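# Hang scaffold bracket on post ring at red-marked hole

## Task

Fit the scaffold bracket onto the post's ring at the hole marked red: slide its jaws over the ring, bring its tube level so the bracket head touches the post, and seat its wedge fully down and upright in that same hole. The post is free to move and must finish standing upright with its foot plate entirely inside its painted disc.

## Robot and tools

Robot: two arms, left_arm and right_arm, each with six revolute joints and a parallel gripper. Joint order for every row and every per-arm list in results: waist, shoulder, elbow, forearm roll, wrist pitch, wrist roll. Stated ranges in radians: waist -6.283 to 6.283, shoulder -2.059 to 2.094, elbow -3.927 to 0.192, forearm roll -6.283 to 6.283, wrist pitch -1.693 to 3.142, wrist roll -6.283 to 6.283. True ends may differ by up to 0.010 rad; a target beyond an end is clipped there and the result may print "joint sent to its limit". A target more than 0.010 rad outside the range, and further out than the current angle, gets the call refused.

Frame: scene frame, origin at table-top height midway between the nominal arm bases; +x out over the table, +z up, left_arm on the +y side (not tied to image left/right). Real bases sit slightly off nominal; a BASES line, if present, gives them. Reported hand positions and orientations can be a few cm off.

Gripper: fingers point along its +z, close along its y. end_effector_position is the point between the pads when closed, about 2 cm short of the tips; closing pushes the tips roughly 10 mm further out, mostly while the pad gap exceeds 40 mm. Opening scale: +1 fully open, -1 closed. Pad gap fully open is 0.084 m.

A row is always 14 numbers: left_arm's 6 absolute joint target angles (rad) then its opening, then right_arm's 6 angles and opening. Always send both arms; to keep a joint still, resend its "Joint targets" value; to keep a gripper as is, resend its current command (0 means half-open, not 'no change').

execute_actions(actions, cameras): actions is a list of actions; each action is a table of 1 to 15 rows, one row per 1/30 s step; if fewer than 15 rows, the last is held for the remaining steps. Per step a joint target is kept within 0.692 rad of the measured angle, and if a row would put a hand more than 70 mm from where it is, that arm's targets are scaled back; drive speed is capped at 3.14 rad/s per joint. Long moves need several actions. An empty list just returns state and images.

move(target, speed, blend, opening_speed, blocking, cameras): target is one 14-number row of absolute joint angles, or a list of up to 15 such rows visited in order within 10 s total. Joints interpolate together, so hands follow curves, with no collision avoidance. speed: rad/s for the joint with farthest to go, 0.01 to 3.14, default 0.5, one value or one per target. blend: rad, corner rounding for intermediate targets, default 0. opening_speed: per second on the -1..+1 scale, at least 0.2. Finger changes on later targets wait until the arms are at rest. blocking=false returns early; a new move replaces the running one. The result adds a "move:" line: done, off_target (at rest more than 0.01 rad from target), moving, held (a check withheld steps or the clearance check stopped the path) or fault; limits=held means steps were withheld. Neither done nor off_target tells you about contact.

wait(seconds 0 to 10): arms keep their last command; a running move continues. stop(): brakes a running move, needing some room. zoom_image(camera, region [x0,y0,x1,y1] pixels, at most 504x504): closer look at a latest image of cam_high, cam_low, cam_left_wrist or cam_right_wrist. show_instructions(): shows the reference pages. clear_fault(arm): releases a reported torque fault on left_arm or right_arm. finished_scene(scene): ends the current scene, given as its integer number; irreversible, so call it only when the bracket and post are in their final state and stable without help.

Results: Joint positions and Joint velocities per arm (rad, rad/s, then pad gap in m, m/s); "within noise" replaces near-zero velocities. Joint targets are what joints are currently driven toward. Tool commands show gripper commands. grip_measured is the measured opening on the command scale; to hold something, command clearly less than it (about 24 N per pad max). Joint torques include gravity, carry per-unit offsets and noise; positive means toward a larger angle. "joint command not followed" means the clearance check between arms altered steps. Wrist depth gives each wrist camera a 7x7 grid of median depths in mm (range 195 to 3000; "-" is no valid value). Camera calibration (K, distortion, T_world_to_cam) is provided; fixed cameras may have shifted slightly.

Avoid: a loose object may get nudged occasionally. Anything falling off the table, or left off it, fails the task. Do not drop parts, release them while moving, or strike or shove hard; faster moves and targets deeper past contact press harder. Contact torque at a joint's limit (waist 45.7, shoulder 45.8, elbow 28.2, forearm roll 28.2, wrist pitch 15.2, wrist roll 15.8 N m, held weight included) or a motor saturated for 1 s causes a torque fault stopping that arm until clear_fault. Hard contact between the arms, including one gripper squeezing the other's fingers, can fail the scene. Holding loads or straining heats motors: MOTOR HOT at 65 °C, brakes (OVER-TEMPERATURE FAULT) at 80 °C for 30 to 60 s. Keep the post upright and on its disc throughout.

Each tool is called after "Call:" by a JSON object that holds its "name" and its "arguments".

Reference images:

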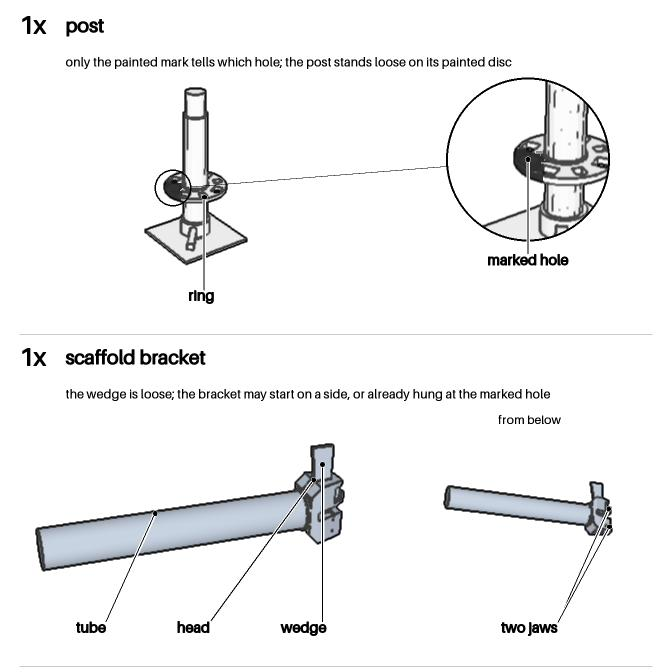

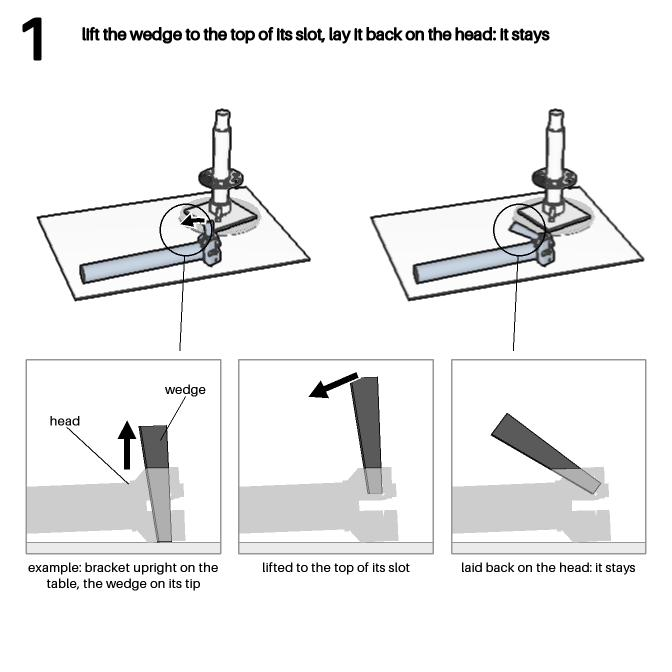

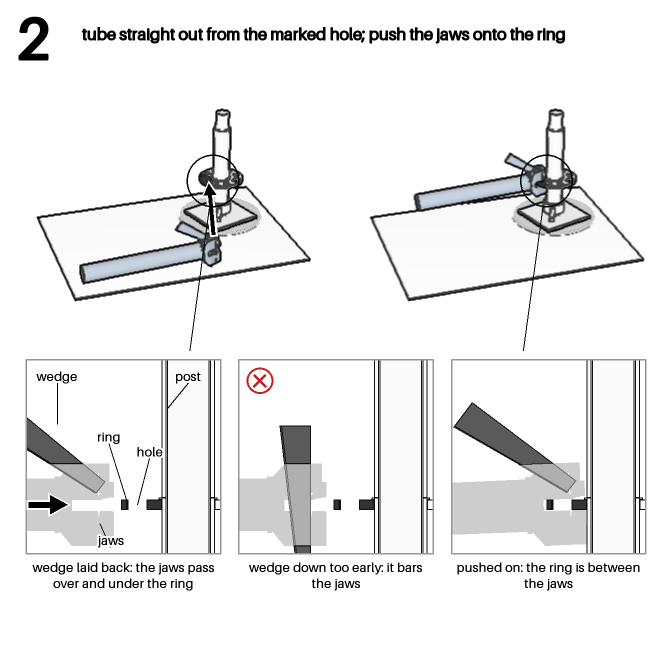

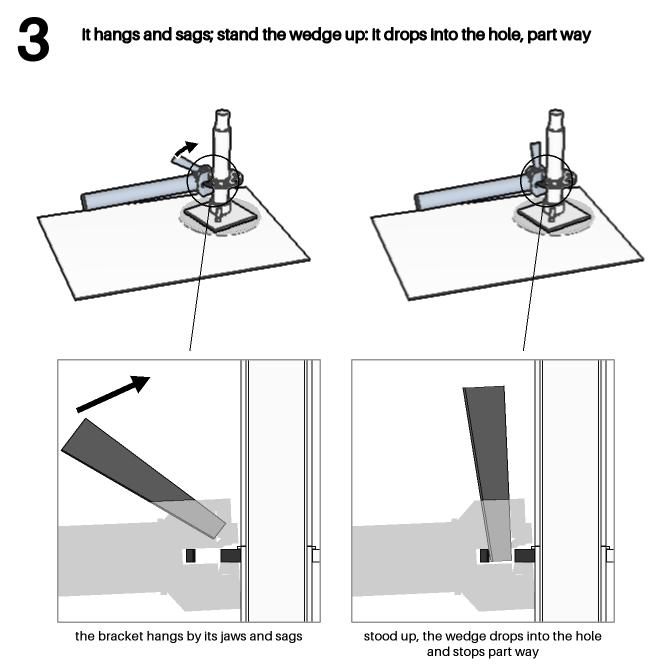

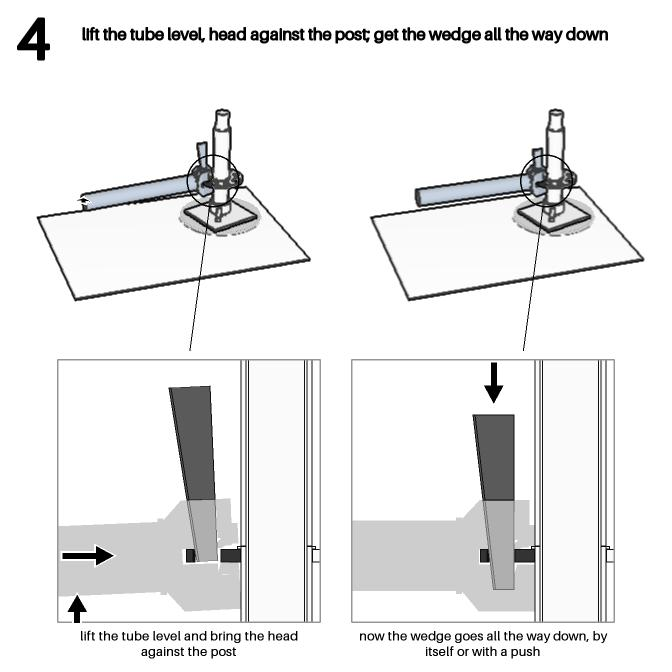

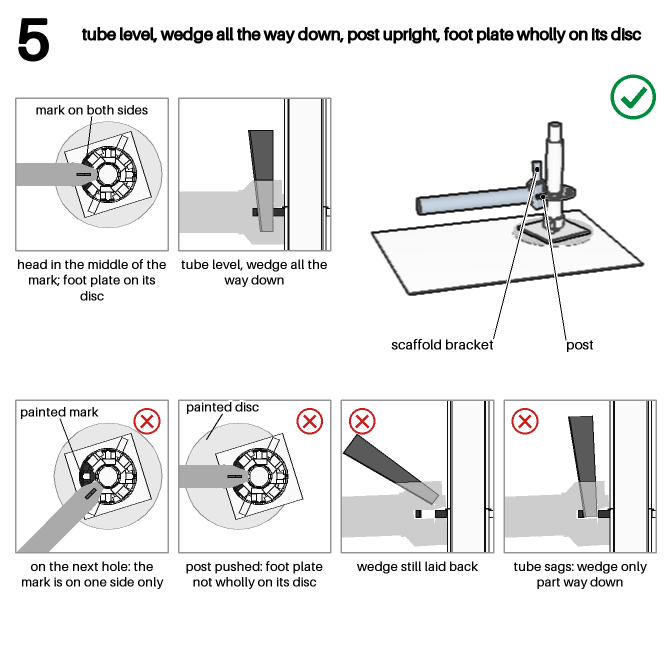

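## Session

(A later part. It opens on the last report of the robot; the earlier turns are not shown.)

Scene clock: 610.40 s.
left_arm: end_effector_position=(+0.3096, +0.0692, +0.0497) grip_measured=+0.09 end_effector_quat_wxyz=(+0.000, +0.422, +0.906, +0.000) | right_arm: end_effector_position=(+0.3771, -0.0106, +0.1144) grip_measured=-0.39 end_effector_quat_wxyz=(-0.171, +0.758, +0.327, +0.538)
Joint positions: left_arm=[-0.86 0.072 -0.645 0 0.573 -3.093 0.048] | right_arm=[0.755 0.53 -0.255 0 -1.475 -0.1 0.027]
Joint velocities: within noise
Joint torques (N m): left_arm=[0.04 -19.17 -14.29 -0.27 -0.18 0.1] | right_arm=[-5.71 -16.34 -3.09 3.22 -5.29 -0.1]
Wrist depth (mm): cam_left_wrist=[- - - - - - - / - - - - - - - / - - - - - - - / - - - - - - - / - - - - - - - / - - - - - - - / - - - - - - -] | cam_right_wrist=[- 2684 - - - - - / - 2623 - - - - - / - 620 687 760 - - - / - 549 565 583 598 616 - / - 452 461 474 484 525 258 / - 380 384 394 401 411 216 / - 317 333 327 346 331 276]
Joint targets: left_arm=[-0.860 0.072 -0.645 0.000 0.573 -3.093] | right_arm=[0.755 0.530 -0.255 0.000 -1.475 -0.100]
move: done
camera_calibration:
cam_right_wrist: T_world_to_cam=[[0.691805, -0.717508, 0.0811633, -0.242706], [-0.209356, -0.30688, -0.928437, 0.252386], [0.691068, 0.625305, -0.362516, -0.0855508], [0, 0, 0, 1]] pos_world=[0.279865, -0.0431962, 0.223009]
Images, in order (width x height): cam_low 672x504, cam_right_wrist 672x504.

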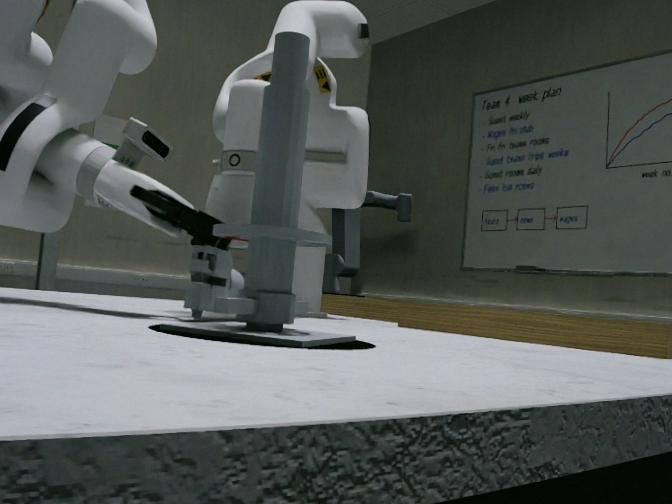

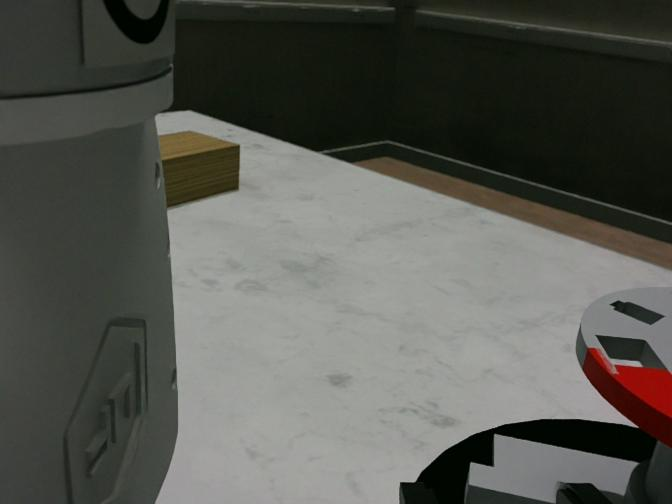

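Call:
{"name": "move", "arguments": {"target": [-0.86,0.072,-0.645,0,0.573,-3.093,-1,0.759,0.530,-0.255,0,-1.475,-0.1,-0.45], "speed": 0.06, "cameras": []}}

Call:
{"name": "move", "arguments": {"target": [-0.86,0.072,-0.645,0,0.573,-3.093,-1,0.762,0.5025,-0.245,0,-1.4575,-0.1,-0.45], "speed": 0.06, "cameras": ["cam_low"]}}

Call:
{"name": "zoom_image", "arguments": {"camera": "cam_low", "region": [120, 180, 300, 360]}}

Scene clock: 621.80 s.
left_arm: end_effector_position=(+0.3094, +0.0694, +0.0495) grip_measured=+0.09 end_effector_quat_wxyz=(+0.000, +0.422, +0.906, +0.000) | right_arm: end_effector_position=(+0.3761, -0.0094, +0.1145) grip_measured=-0.39 end_effector_quat_wxyz=(-0.172, +0.757, +0.329, +0.538)
Joint positions: left_arm=[-0.86 0.072 -0.645 0 0.573 -3.093 0.048] | right_arm=[0.759 0.53 -0.255 0 -1.475 -0.1 0.027]
Joint velocities: within noise
Joint torques (N m): left_arm=[-0.48 -23.88 -23.77 -0.25 -2.91 0.22] | right_arm=[2.77 -14.49 -2.58 -1.76 -3.9 0.05]
Wrist depth (mm): cam_left_wrist=[- - - - - - - / - - - - - - - / - - - - - - - / - - - - - - - / - - - - - - - / - - - - - - - / - - - - - - -] | cam_right_wrist=[- 2660 2992 - - - - / - 2648 - - - - - / - 617 684 762 - - - / - 550 565 585 601 619 - / - 451 461 475 485 526 257 / - 381 386 394 402 393 217 / - 319 334 328 335 332 273]
Joint targets: left_arm=[-0.860 0.072 -0.645 0.000 0.573 -3.093] | right_arm=[0.759 0.530 -0.255 0.000 -1.475 -0.100]
move: done
No camera images: "cameras" was empty.

Scene clock: 622.63 s.
left_arm: end_effector_position=(+0.3095, +0.0693, +0.0496) grip_measured=+0.09 end_effector_quat_wxyz=(+0.000, +0.422, +0.906, +0.000) | right_arm: end_effector_position=(+0.3752, -0.0082, +0.1194) grip_measured=-0.39 end_effector_quat_wxyz=(-0.173, +0.756, +0.330, +0.538)
Joint positions: left_arm=[-0.86 0.072 -0.645 0 0.573 -3.093 0.048] | right_arm=[0.762 0.503 -0.245 0 -1.458 -0.1 0.027]
Joint velocities: within noise
Joint torques (N m): left_arm=[0.07 -24.01 -23.03 -0.29 -2.36 0.34] | right_arm=[-0.4 -14.09 -1.73 -0.19 -2.97 -0.16]
Wrist depth (mm): cam_left_wrist=[- - - - - - - / - - - - - - - / - - - - - - - / - - - - - - - / - - - - - - - / - - - - - - - / - - - - - - -] | cam_right_wrist=[- 2655 2987 - - - - / - 2628 - - - - - / - 630 687 780 - - - / - 564 578 598 616 639 - / - 462 471 486 496 539 257 / - - 395 403 410 421 229 / - - 332 336 344 362 327]
Joint targets: left_arm=[-0.860 0.072 -0.645 0.000 0.573 -3.093] | right_arm=[0.762 0.502 -0.245 0.000 -1.458 -0.100]
move: done
Images, in order (width x height): cam_low 672x504.

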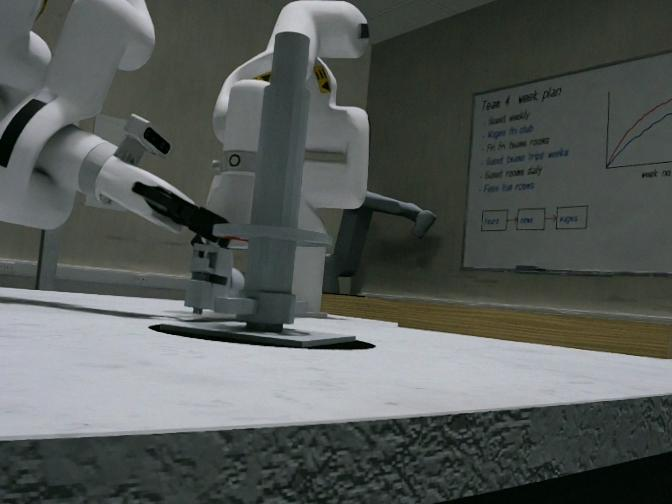

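Scaled by 2.800 from the camera's 672x504 image, which has a finer 960x720 frame.

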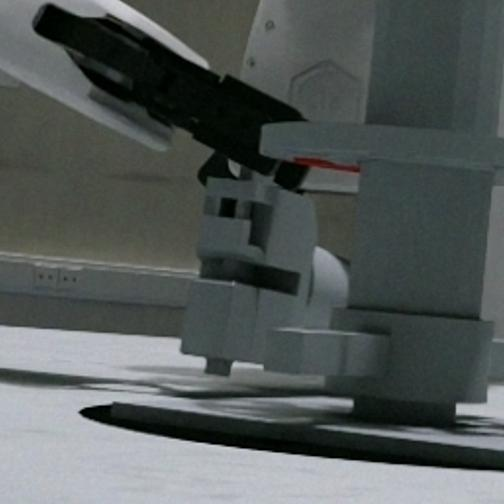

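Call:
{"name": "move", "arguments": {"target": [-0.86,0.072,-0.645,0,0.573,-3.093,-1,0.7645,0.475,-0.235,0,-1.44,-0.1,-0.45], "speed": 0.06, "cameras": []}}

Call:
{"name": "move", "arguments": {"target": [-0.86,0.072,-0.645,0,0.573,-3.093,-1,0.767,0.446,-0.2255,0,-1.4205,-0.1,-0.45], "speed": 0.06, "cameras": ["cam_low"]}}

Call:
{"name": "zoom_image", "arguments": {"camera": "cam_low", "region": [120, 180, 300, 360]}}

Scene clock: 627.53 s.
left_arm: end_effector_position=(+0.3096, +0.0693, +0.0497) grip_measured=+0.09 end_effector_quat_wxyz=(+0.000, +0.422, +0.906, +0.000) | right_arm: end_effector_position=(+0.3745, -0.0075, +0.1241) grip_measured=-0.39 end_effector_quat_wxyz=(-0.174, +0.756, +0.331, +0.537)
Joint positions: left_arm=[-0.86 0.072 -0.645 0 0.573 -3.093 0.048] | right_arm=[0.764 0.475 -0.235 0 -1.44 -0.1 0.027]
Joint velocities: within noise
Joint torques (N m): left_arm=[0.5 -23.1 -22.24 -0.29 -2.43 -0.15] | right_arm=[1.04 -14.19 -2.28 -0.46 -3.26 -0.17]
Wrist depth (mm): cam_left_wrist=[- - - - - - - / - - - - - - - / - - - - - - - / - - - - - - - / - - - - - - - / - - - - - - - / - - - - - - -] | cam_right_wrist=[- 2681 - - - - - / - 2692 - - - - - / - 638 692 793 - - - / - 575 590 611 626 651 - / - - 482 495 506 549 277 / - - 402 412 419 407 243 / - - 339 342 351 352 333]
Joint targets: left_arm=[-0.860 0.072 -0.645 0.000 0.573 -3.093] | right_arm=[0.764 0.475 -0.235 0.000 -1.440 -0.100]
move: done
No camera images: "cameras" was empty.

Scene clock: 628.37 s.
left_arm: end_effector_position=(+0.3096, +0.0693, +0.0496) grip_measured=+0.09 end_effector_quat_wxyz=(+0.000, +0.422, +0.906, +0.000) | right_arm: end_effector_position=(+0.3738, -0.0066, +0.1291) grip_measured=-0.39 end_effector_quat_wxyz=(-0.174, +0.756, +0.332, +0.537)
Joint positions: left_arm=[-0.86 0.072 -0.645 0 0.573 -3.093 0.048] | right_arm=[0.767 0.446 -0.226 0 -1.421 -0.1 0.027]
Joint velocities: within noise
Joint torques (N m): left_arm=[0.23 -22.81 -21.8 -0.02 -2.34 0.12] | right_arm=[1.26 -14.33 -2.5 -0.62 -3.53 -0.07]
Wrist depth (mm): cam_left_wrist=[- - - - - - - / - - - - - - - / - - - - - - - / - - - - - - - / - - - - - - - / - - - - - - - / - - - - - - -] | cam_right_wrist=[- 2697 2996 - - - - / - 2732 - - - - - / - 635 706 811 - - - / - - 602 625 640 665 - / - - 493 507 517 538 278 / - - 411 421 428 422 247 / - - 346 352 358 365 223]
Joint targets: left_arm=[-0.860 0.072 -0.645 0.000 0.573 -3.093] | right_arm=[0.767 0.446 -0.226 0.000 -1.421 -0.100]
move: done
Images, in order (width x height): cam_low 672x504.

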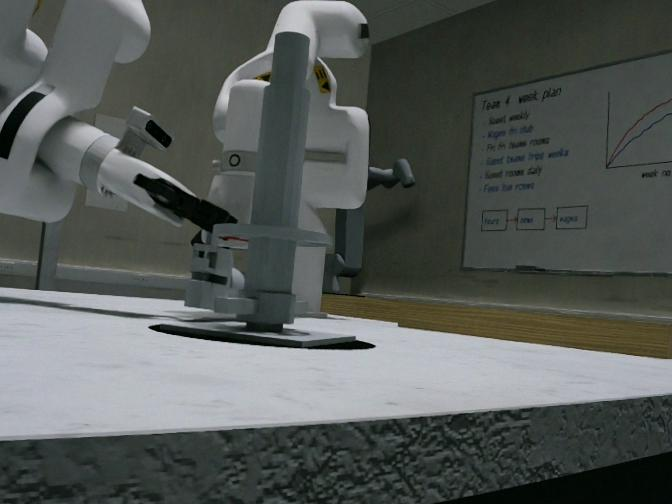

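Scaled by 2.800 from the camera's 672x504 image, which has a finer 960x720 frame.

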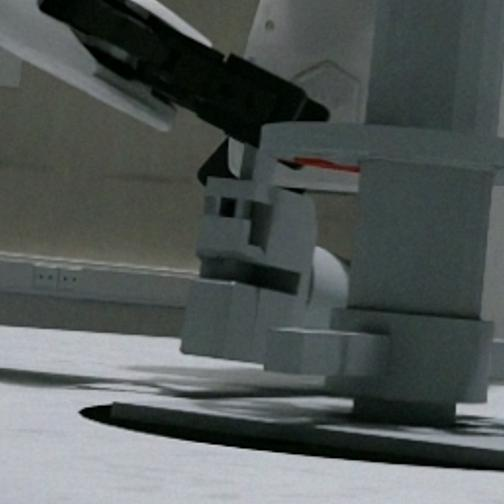

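Call:
{"name": "move", "arguments": {"target": [[-0.86,0.072,-0.645,0,0.573,-3.093,-1,0.769,0.417,-0.216,0,-1.401,-0.1,-0.45],[-0.86,0.072,-0.645,0,0.573,-3.093,-1,0.773,0.355,-0.195,0,-1.36,-0.1,-0.45]], "speed": 0.06, "cameras": []}}

Call:
{"name": "move", "arguments": {"target": [-0.86,0.072,-0.645,0,0.573,-3.093,-1,0.776,0.325,-0.1875,0,-1.338,-0.1,-0.45], "speed": 0.06, "cameras": ["cam_low"]}}

Call:
{"name": "zoom_image", "arguments": {"camera": "cam_low", "region": [120, 180, 300, 360]}}

Scene clock: 636.53 s.
left_arm: end_effector_position=(+0.3096, +0.0693, +0.0497) grip_measured=+0.09 end_effector_quat_wxyz=(+0.000, +0.422, +0.906, +0.000) | right_arm: end_effector_position=(+0.3716, -0.0051, +0.1444) grip_measured=-0.39 end_effector_quat_wxyz=(-0.176, +0.755, +0.334, +0.537)
Joint positions: left_arm=[-0.86 0.072 -0.645 0 0.573 -3.093 0.048] | right_arm=[0.773 0.355 -0.195 0 -1.36 -0.1 0.027]
Joint velocities: within noise
Joint torques (N m): left_arm=[0.41 -22.73 -21.67 -0.4 -2.07 0.07] | right_arm=[0.18 -13.32 -2.9 -0.29 -3.52 -0.06]
Wrist depth (mm): cam_left_wrist=[- - - - - - - / - - - - - - - / - - - - - - - / - - - - - - - / - - - - - - - / - - - - - - - / - - - - - - -] | cam_right_wrist=[- 2750 2997 - - - - / - 2806 - - - - - / - - 717 866 - - - / - - 643 664 689 701 - / - - 524 539 552 567 619 / - - 438 448 440 471 262 / - - 369 375 380 402 229]
Joint targets: left_arm=[-0.860 0.072 -0.645 0.000 0.573 -3.093] | right_arm=[0.773 0.355 -0.195 0.000 -1.360 -0.100]
move: done
No camera images: "cameras" was empty.

Scene clock: 637.40 s.
left_arm: end_effector_position=(+0.3096, +0.0693, +0.0496) grip_measured=+0.09 end_effector_quat_wxyz=(+0.000, +0.422, +0.906, +0.000) | right_arm: end_effector_position=(+0.3710, -0.0039, +0.1494) grip_measured=-0.39 end_effector_quat_wxyz=(-0.177, +0.754, +0.335, +0.536)
Joint positions: left_arm=[-0.86 0.072 -0.645 0 0.573 -3.093 0.048] | right_arm=[0.776 0.325 -0.188 0 -1.338 -0.1 0.027]
Joint velocities: within noise
Joint torques (N m): left_arm=[0.33 -22.87 -21.38 -0.43 -2.17 -0.06] | right_arm=[0.65 -13.25 -3.14 -0.17 -3.29 -0.08]
Wrist depth (mm): cam_left_wrist=[- - - - - - - / - - - - - - - / - - - - - - - / - - - - - - - / - - - - - - - / - - - - - - - / - - - - - - -] | cam_right_wrist=[- 2689 2971 - - - - / - 2809 - - - - - / - 903 778 874 - - - / - - 655 679 704 2898 - / - - 534 551 562 580 594 / - - 446 457 450 481 278 / - - 375 382 388 410 232]
Joint targets: left_arm=[-0.860 0.072 -0.645 0.000 0.573 -3.093] | right_arm=[0.776 0.325 -0.188 0.000 -1.338 -0.100]
move: done
Images, in order (width x height): cam_low 672x504.

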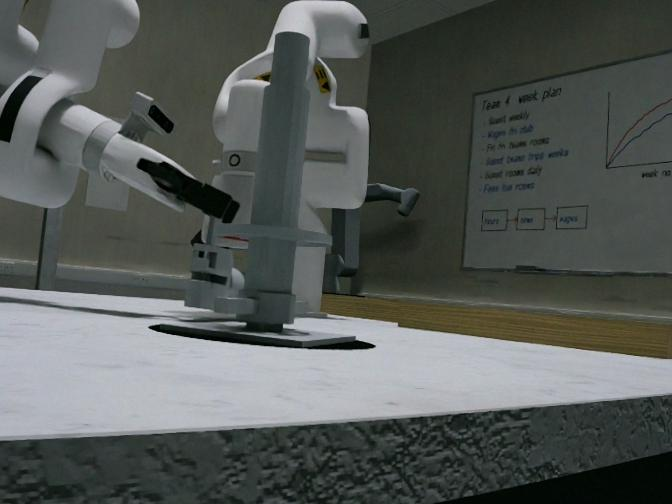

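Scaled by 2.800 from the camera's 672x504 image, which has a finer 960x720 frame.

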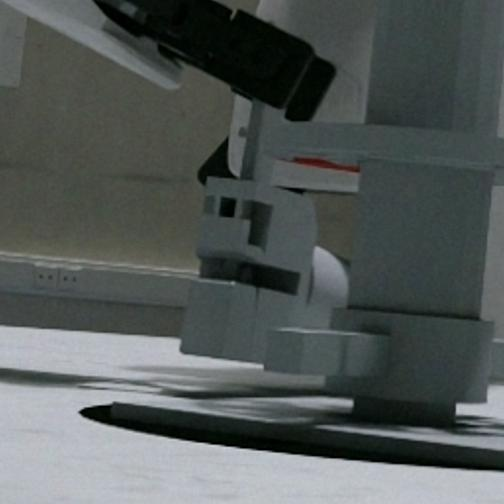

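Call:
{"name": "move", "arguments": {"target": [-0.86,0.072,-0.645,0,0.573,-3.093,-1,0.779,0.295,-0.18,0,-1.316,-0.1,-0.45], "speed": 0.06, "cameras": []}}

Call:
{"name": "move", "arguments": {"target": [-0.86,0.072,-0.645,0,0.573,-3.093,-1,0.781,0.264,-0.172,0,-1.292,-0.1,-0.45], "speed": 0.06, "cameras": ["cam_low"]}}

Call:
{"name": "zoom_image", "arguments": {"camera": "cam_low", "region": [120, 180, 300, 360]}}

Scene clock: 645.40 s.
left_arm: end_effector_position=(+0.3096, +0.0692, +0.0497) grip_measured=+0.09 end_effector_quat_wxyz=(+0.000, +0.422, +0.906, +0.000) | right_arm: end_effector_position=(+0.3703, -0.0028, +0.1544) grip_measured=-0.39 end_effector_quat_wxyz=(-0.178, +0.754, +0.336, +0.536)
Joint positions: left_arm=[-0.86 0.072 -0.645 0 0.573 -3.093 0.048] | right_arm=[0.779 0.295 -0.18 0 -1.316 -0.1 0.027]
Joint velocities: within noise
Joint torques (N m): left_arm=[-0.16 -21.61 -20.82 -0.5 -2.19 -0.05] | right_arm=[1.51 -15.2 -4.48 -0.79 -4.95 -0.03]
Wrist depth (mm): cam_left_wrist=[- - - - - - - / - - - - - - - / - - - - - - - / - - - - - - - / - - - - - - - / - - - - - - - / - - - - - - -] | cam_right_wrist=[- 2710 2963 - - - - / - 2857 - - - - - / - - 795 892 - - - / - - 661 691 718 2866 - / - - 546 561 573 589 606 / - - 455 466 458 490 287 / - - 382 389 395 406 243]
Joint targets: left_arm=[-0.860 0.072 -0.645 0.000 0.573 -3.093] | right_arm=[0.779 0.295 -0.180 0.000 -1.316 -0.100]
move: done
No camera images: "cameras" was empty.

Scene clock: 646.27 s.
left_arm: end_effector_position=(+0.3095, +0.0693, +0.0496) grip_measured=+0.09 end_effector_quat_wxyz=(+0.000, +0.422, +0.906, +0.000) | right_arm: end_effector_position=(+0.3697, -0.0022, +0.1592) grip_measured=-0.38 end_effector_quat_wxyz=(-0.178, +0.753, +0.337, +0.536)
Joint positions: left_arm=[-0.86 0.072 -0.645 0 0.573 -3.093 0.048] | right_arm=[0.781 0.264 -0.172 0 -1.292 -0.1 0.027]
Joint velocities: within noise
Joint torques (N m): left_arm=[-0.05 -23.81 -25.07 -0.41 -3.38 -0.01] | right_arm=[3.98 -13.85 -4.28 -3.17 -4.08 0.33]
Wrist depth (mm): cam_left_wrist=[- - - - - - - / - - - - - - - / - - - - - - - / - - - - - - - / - - - - - - - / - - - - - - - / - - - - - - -] | cam_right_wrist=[- 2696 2981 - - - 2995 / - 2778 - - - - - / - - 809 905 - - - / - - 674 704 728 2906 - / - - 556 570 583 601 615 / - - 463 477 467 498 289 / - - 389 396 403 410 249]
Joint targets: left_arm=[-0.860 0.072 -0.645 0.000 0.573 -3.093] | right_arm=[0.781 0.264 -0.172 0.000 -1.292 -0.100]
move: done
Images, in order (width x height): cam_low 672x504.

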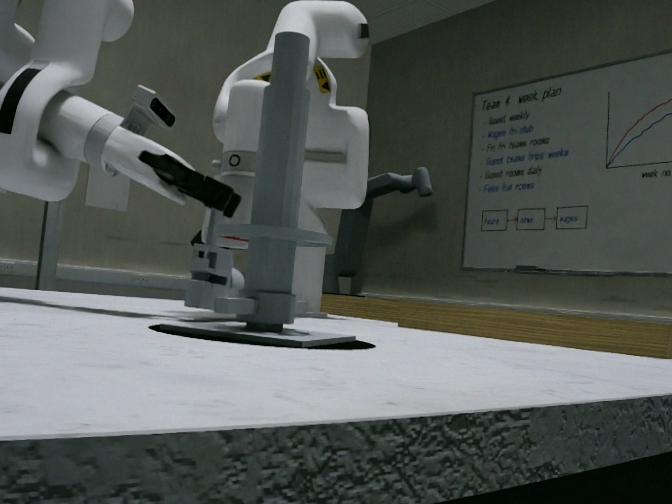

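Scaled by 2.800 from the camera's 672x504 image, which has a finer 960x720 frame.

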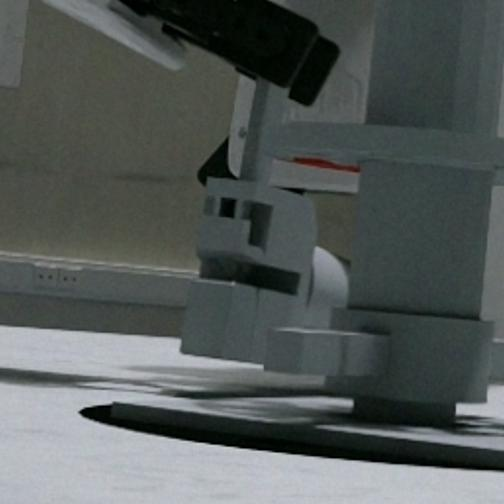

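Call:
{"name": "move", "arguments": {"target": [-0.86,0.072,-0.645,0,0.573,-3.093,-1,0.802,0.274,-0.1745,0,-1.30,-0.22,-0.45], "speed": 0.08, "cameras": []}}

Call:
{"name": "move", "arguments": {"target": [-0.86,0.072,-0.645,0,0.573,-3.093,-1,0.83,0.296,-0.18,0,-1.316,-0.35,-0.45], "speed": 0.08, "cameras": ["cam_low","cam_right_wrist","cam_high"]}}

Call:
{"name": "zoom_image", "arguments": {"camera": "cam_low", "region": [120, 180, 300, 360]}}

Scene clock: 656.37 s.
left_arm: end_effector_position=(+0.3096, +0.0693, +0.0497) grip_measured=+0.09 end_effector_quat_wxyz=(+0.000, +0.422, +0.906, +0.000) | right_arm: end_effector_position=(+0.3661, +0.0017, +0.1584) grip_measured=-0.38 end_effector_quat_wxyz=(-0.163, +0.739, +0.367, +0.541)
Joint positions: left_arm=[-0.86 0.072 -0.645 0 0.573 -3.093 0.048] | right_arm=[0.793 0.27 -0.173 0 -1.297 -0.169 0.027]
Joint velocities: within noise
Joint torques (N m): left_arm=[0.04 -23.81 -24.92 -0.36 -3.11 0.08] | right_arm=[1.94 -12.7 -3.56 -2.41 -3.39 0.18]
Wrist depth (mm): cam_left_wrist=[- - - - - - - / - - - - - - - / - - - - - - - / - - - - - - - / - - - - - - - / - - - - - - - / - - - - - - -] | cam_right_wrist=[- - 2964 - - - - / - - - - - - - / - - 721 900 - - - / - - 667 697 744 - - / - - 540 566 588 619 638 / - - 452 472 472 502 526 / - - 384 395 404 416 258]
Joint targets: left_arm=[-0.860 0.072 -0.645 0.000 0.573 -3.093] | right_arm=[0.793 0.270 -0.173 0.000 -1.297 -0.169]
move: held (right_arm; a check stopped the path); limits=held; right_arm: the wrist roll is farthest, 0.051 rad from its target
joint command not followed: on one or more control steps a check withheld the commanded joint targets of the right arm, and it was not sent them on those steps.
cause: the commanded joint targets, or the way to them, would bring a part of the robot too close to another arm (this arm's gripper and a part of the left arm just beyond the wrist roll).
No camera images: "cameras" was empty.

Scene clock: 656.87 s.
left_arm: end_effector_position=(+0.3096, +0.0693, +0.0497) grip_measured=+0.09 end_effector_quat_wxyz=(+0.000, +0.422, +0.906, +0.000) | right_arm: end_effector_position=(+0.3661, +0.0017, +0.1584) grip_measured=-0.38 end_effector_quat_wxyz=(-0.163, +0.739, +0.367, +0.541)
Joint positions: left_arm=[-0.86 0.072 -0.645 0 0.573 -3.093 0.048] | right_arm=[0.793 0.27 -0.173 0 -1.297 -0.169 0.027]
Joint velocities: within noise
Joint torques (N m): left_arm=[0.1 -23.99 -24.53 -0.17 -3.11 -0.23] | right_arm=[1.84 -12.72 -3.46 -2.42 -3.38 0.25]
Wrist depth (mm): cam_left_wrist=[- - - - - - - / - - - - - - - / - - - - - - - / - - - - - - - / - - - - - - - / - - - - - - - / - - - - - - -] | cam_right_wrist=[- - 2967 - - - - / - - - - - - - / - - 722 904 - - - / - - 667 694 741 - - / - - 539 565 586 620 637 / - - 452 472 472 504 526 / - - 384 394 406 416 258]
Joint targets: left_arm=[-0.860 0.072 -0.645 0.000 0.573 -3.093] | right_arm=[0.793 0.270 -0.173 0.000 -1.297 -0.169]
move: held (right_arm; a check stopped the path); limits=held; right_arm: the wrist roll is farthest, 0.181 rad from its target
joint command not followed: on one or more control steps a check withheld the commanded joint targets of the right arm, and it was not sent them on those steps.
cause: the commanded joint targets, or the way to them, would bring a part of the robot too close to another arm (this arm's gripper and a part of the left arm just beyond the wrist roll).
camera_calibration:
cam_right_wrist: T_world_to_cam=[[0.730617, -0.667153, 0.145277, -0.25433], [-0.147783, -0.362241, -0.920294, 0.270946], [0.666602, 0.650914, -0.363253, -0.0606476], [0, 0, 0, 1]] pos_world=[0.266287, -0.0320527, 0.264268]
Images, in order (width x height): cam_high 672x504, cam_low 672x504, cam_right_wrist 672x504.

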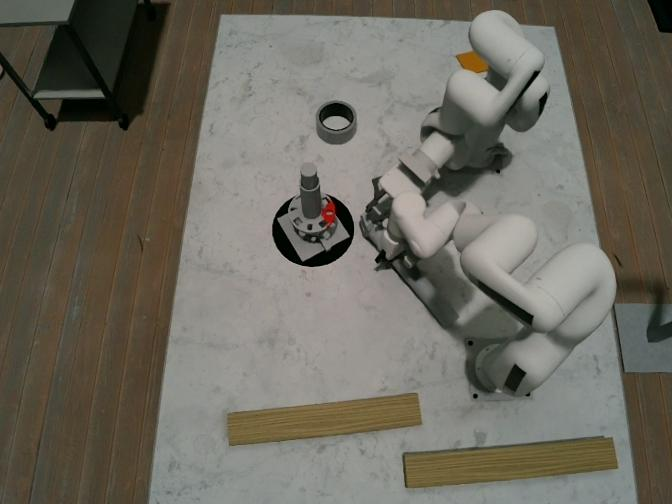

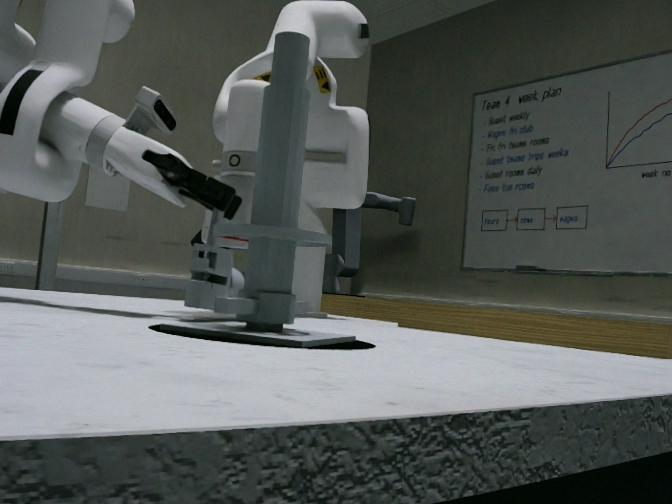

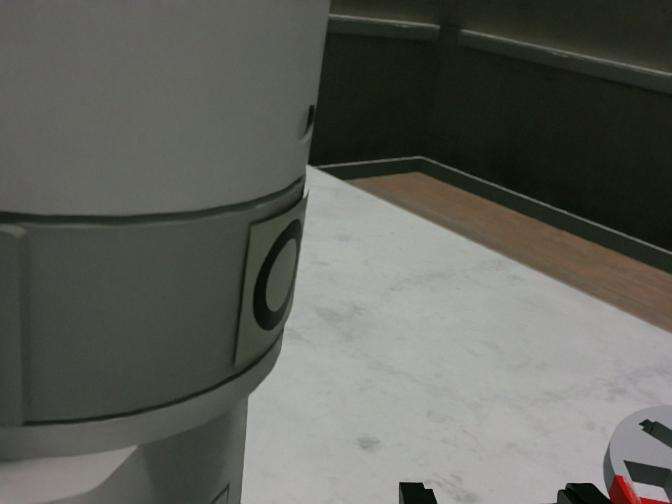

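Scaled by 2.800 from the camera's 672x504 image, which has a finer 960x720 frame.

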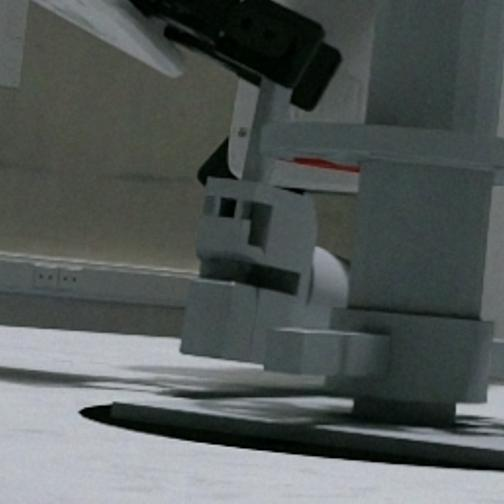

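Call:
{"name": "move", "arguments": {"target": [[-0.86,0.095,-0.6425,0,0.5475,-3.093,-1,0.782,0.346,-0.193,0,-1.353,-0.127,-0.6],[-0.86,0.118,-0.64,0,0.522,-3.093,-1,0.772,0.424,-0.218,0,-1.406,-0.085,-0.6]], "speed": 0.05, "cameras": ["cam_low","cam_high"]}}

Call:
{"name": "zoom_image", "arguments": {"camera": "cam_low", "region": [120, 180, 300, 360]}}

Scene clock: 673.17 s.
left_arm: end_effector_position=(+0.3095, +0.0693, +0.0335) grip_measured=+0.09 end_effector_quat_wxyz=(+0.000, +0.422, +0.906, +0.000) | right_arm: end_effector_position=(+0.3723, -0.0050, +0.1329) grip_measured=-0.39 end_effector_quat_wxyz=(-0.180, +0.757, +0.328, +0.535)
Joint positions: left_arm=[-0.86 0.118 -0.64 0 0.522 -3.093 0.048] | right_arm=[0.772 0.424 -0.218 0 -1.406 -0.085 0.027]
Joint velocities: within noise
Joint torques (N m): left_arm=[1.59 -8.49 -5.98 0.78 0.04 0.01] | right_arm=[-0.89 -12.17 -2.65 0.15 -3.36 0.13]
Wrist depth (mm): cam_left_wrist=[- - - - - - - / - - - - - - - / - - - - - - - / - - - - - - - / - - - - - - - / - - - - - - - / - - - - - - -] | cam_right_wrist=[- 2679 2989 - - - - / - 2738 - - - - - / - 633 710 829 - - - / - - 618 635 650 671 - / - - 503 515 524 538 545 / - - 421 429 436 424 251 / - - 354 357 364 368 228]
Joint targets: left_arm=[-0.860 0.118 -0.640 0.000 0.522 -3.093] | right_arm=[0.772 0.424 -0.218 0.000 -1.406 -0.085]
move: done
Images, in order (width x height): cam_high 672x504, cam_low 672x504.

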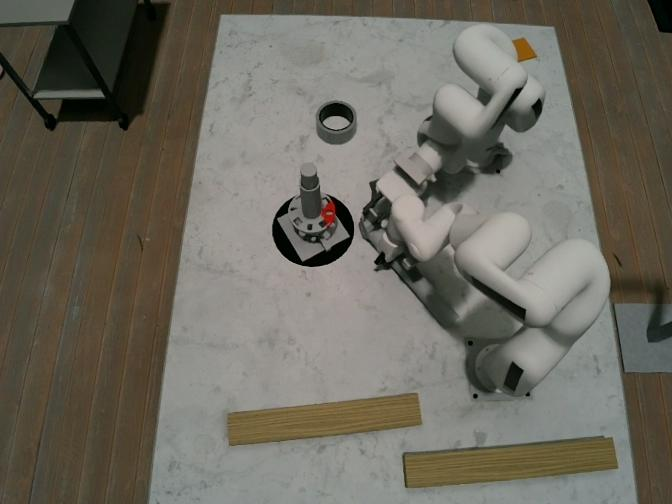

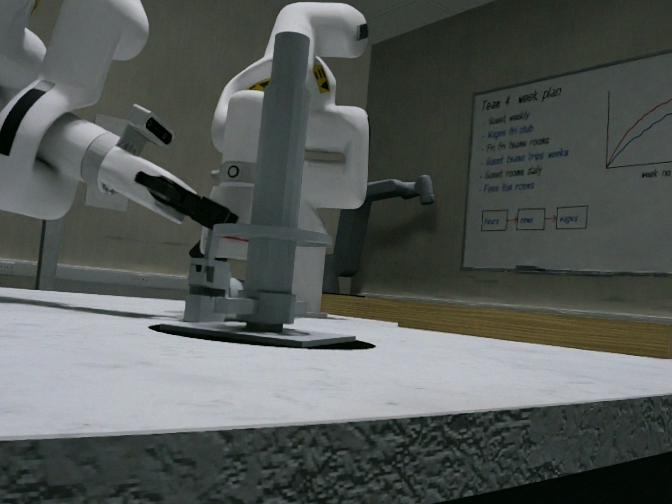

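Scaled by 2.800 from the camera's 672x504 image, which has a finer 960x720 frame.

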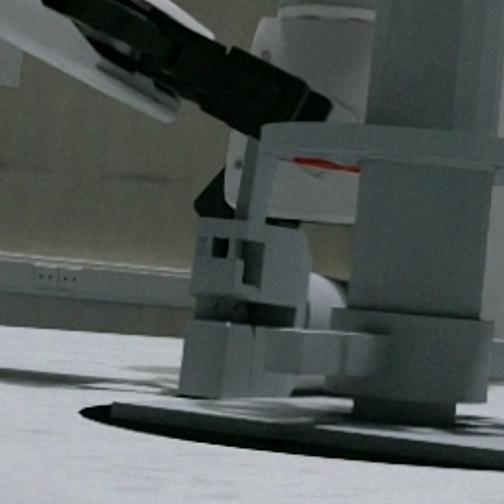

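Call:
{"name": "move", "arguments": {"target": [[-0.86,0.118,-0.64,0,0.522,-3.093,0.7,0.772,0.424,-0.218,0,-1.406,-0.085,-0.6],[-0.86,-0.08,-0.7,0,0.78,-3.093,0.7,0.772,0.424,-0.218,0,-1.406,-0.085,-0.6],[-0.7,-0.45,-0.9,0,1.35,-2.93,0.7,0.772,0.424,-0.218,0,-1.406,-0.085,-0.6],[-0.3,-0.5,-1.0,0,1.5,-2.93,0.7,0.772,0.424,-0.218,0,-1.406,-0.085,-0.6]], "speed": 0.3, "opening_speed": 0.8, "cameras": ["cam_low","cam_high","cam_right_wrist"]}}

Call:
{"name": "zoom_image", "arguments": {"camera": "cam_low", "region": [120, 180, 300, 360]}}

Call:
{"name": "zoom_image", "arguments": {"camera": "cam_high", "region": [330, 150, 470, 340]}}

Scene clock: 684.20 s.
left_arm: end_effector_position=(+0.3116, +0.0671, +0.0621) grip_measured=+0.70 end_effector_quat_wxyz=(+0.000, +0.422, +0.906, +0.000) | right_arm: end_effector_position=(+0.3723, -0.0050, +0.1329) grip_measured=-0.39 end_effector_quat_wxyz=(-0.180, +0.757, +0.328, +0.535)
Joint positions: left_arm=[-0.86 0.047 -0.662 0 0.615 -3.093 0.073] | right_arm=[0.772 0.424 -0.218 0 -1.406 -0.085 0.027]
Joint velocities: within noise
Joint torques (N m): left_arm=[-0.17 -17.17 -15.9 -0.29 -1.29 -0.17] | right_arm=[-0.06 -13.12 -2.59 0.11 -3.57 -0.09]
Wrist depth (mm): cam_left_wrist=[- - - - - - - / - - - - - - - / - - - - - - - / - - - - - - - / - - - - - - - / - - - - - - - / - - - - - - -] | cam_right_wrist=[- 2718 2983 - - - - / - 2821 - - - - - / - - 708 827 - - - / - - 618 635 650 672 - / - - 503 516 525 538 545 / - - 421 429 436 425 250 / - - 354 357 363 368 227]
Joint targets: left_arm=[-0.860 0.047 -0.662 0.000 0.614 -3.093] | right_arm=[0.772 0.424 -0.218 0.000 -1.406 -0.085]
move: held (left_arm; a check stopped the path); path passed 1 of 4 targets; limits=held; left_arm: the wrist pitch is farthest, 0.885 rad from its target
joint command not followed: on one or more control steps a check withheld the commanded joint targets of the left arm, and it was not sent them on those steps.
cause: the commanded joint targets, or the way to them, would bring a part of the robot too close to another arm (a part of this arm just beyond the wrist roll and the right arm's gripper).
camera_calibration:
cam_right_wrist: T_world_to_cam=[[0.700652, -0.710322, 0.0673082, -0.238327], [-0.214361, -0.299538, -0.929692, 0.272313], [0.680541, 0.636962, -0.362137, -0.0750848], [0, 0, 0, 1]] pos_world=[0.276455, -0.0398946, 0.242017]
Images, in order (width x height): cam_high 672x504, cam_low 672x504, cam_right_wrist 672x504.

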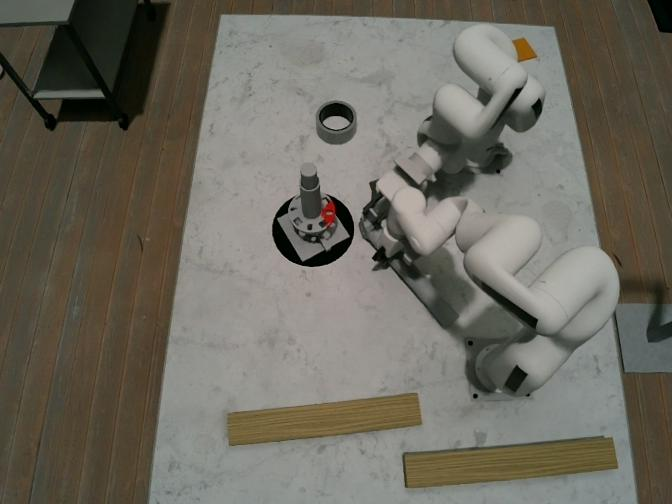

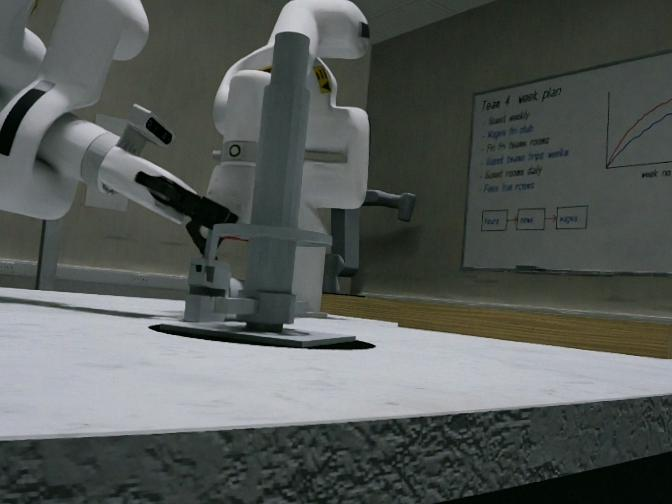

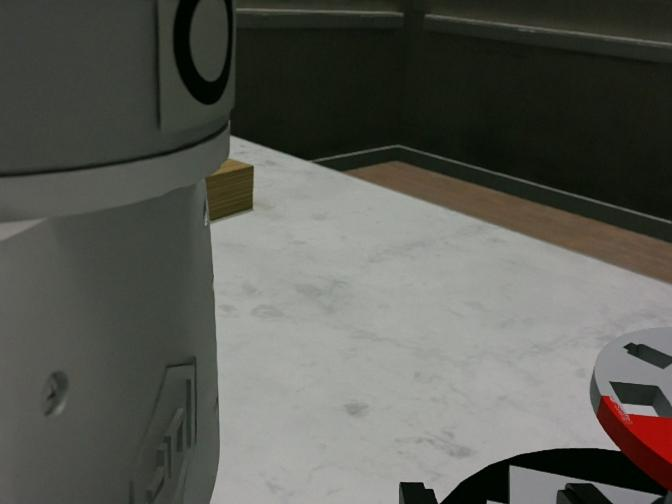

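Scaled by 2.800 from the camera's 672x504 image, which has a finer 960x720 frame.

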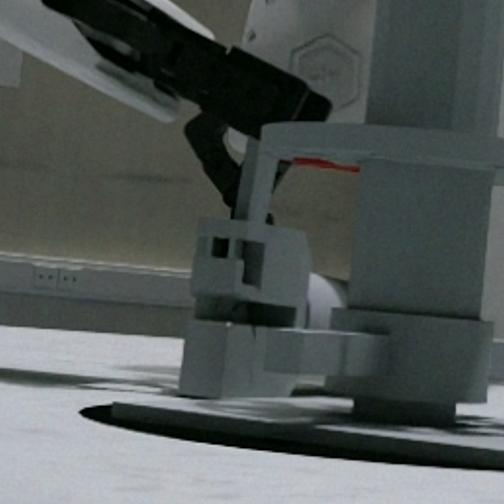

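Scaled by 2.653 from the camera's 672x504 image, which has a finer 960x720 frame.

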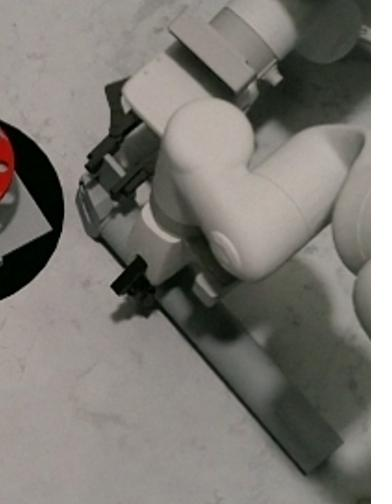

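Call:
{"name": "move", "arguments": {"target": [[-0.852,-0.203,-0.382,0,0.585,-3.085,0.8,0.772,0.424,-0.218,0,-1.406,-0.085,-0.6],[-0.852,-0.542,-0.701,0,1.243,-3.085,0.8,0.772,0.424,-0.218,0,-1.406,-0.085,-0.6],[-0.5,-0.6,-0.75,0,1.35,-3.085,0.8,0.772,0.424,-0.218,0,-1.406,-0.085,-0.6]], "speed": 0.35, "cameras": ["cam_low","cam_high"]}}

Scene clock: 697.07 s.
left_arm: end_effector_position=(+0.3151, +0.2242, +0.2811) grip_measured=+0.80 end_effector_quat_wxyz=(+0.000, +0.257, +0.966, +0.000) | right_arm: end_effector_position=(+0.3723, -0.0050, +0.1329) grip_measured=-0.39 end_effector_quat_wxyz=(-0.180, +0.757, +0.328, +0.535)
Joint positions: left_arm=[-0.5 -0.6 -0.75 0 1.35 -3.085 0.077] | right_arm=[0.772 0.424 -0.218 0 -1.406 -0.085 0.027]
Joint velocities: within noise
Joint torques (N m): left_arm=[0.44 -8.54 -21.06 -0.64 -1.16 0.17] | right_arm=[-0.01 -13.24 -2.62 0.01 -3.46 -0.13]
Wrist depth (mm): cam_left_wrist=[411 412 411 410 410 410 409 / 411 412 410 410 410 409 410 / 412 412 363 410 409 409 409 / 413 411 363 411 410 409 410 / 413 412 365 411 411 410 410 / 412 367 412 411 411 410 410 / 413 357 411 411 411 411 409] | cam_right_wrist=[2372 2660 2956 - - - - / 2428 2697 - - - - - / 606 624 710 831 - - - / 548 596 615 637 650 671 - / 483 492 503 515 524 537 544 / 406 399 420 429 436 425 251 / 340 346 353 358 364 368 228]
Joint targets: left_arm=[-0.500 -0.600 -0.750 0.000 1.350 -3.085] | right_arm=[0.772 0.424 -0.218 0.000 -1.406 -0.085]
move: done
Images, in order (width x height): cam_high 672x504, cam_low 672x504.

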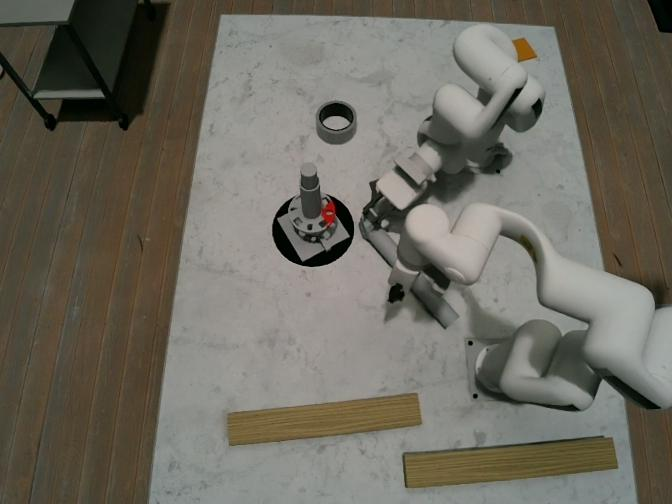

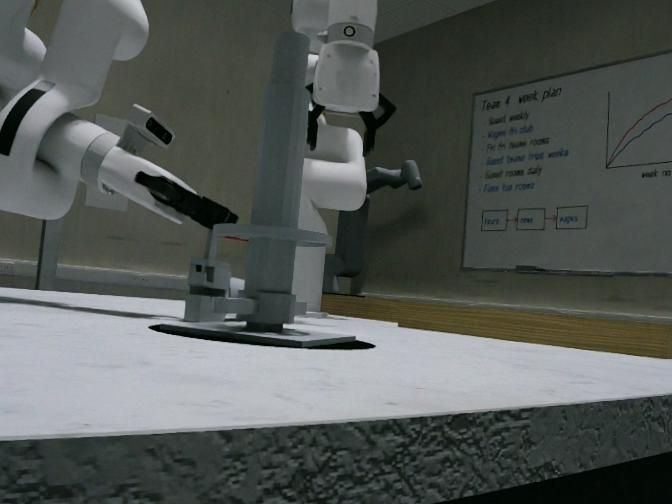

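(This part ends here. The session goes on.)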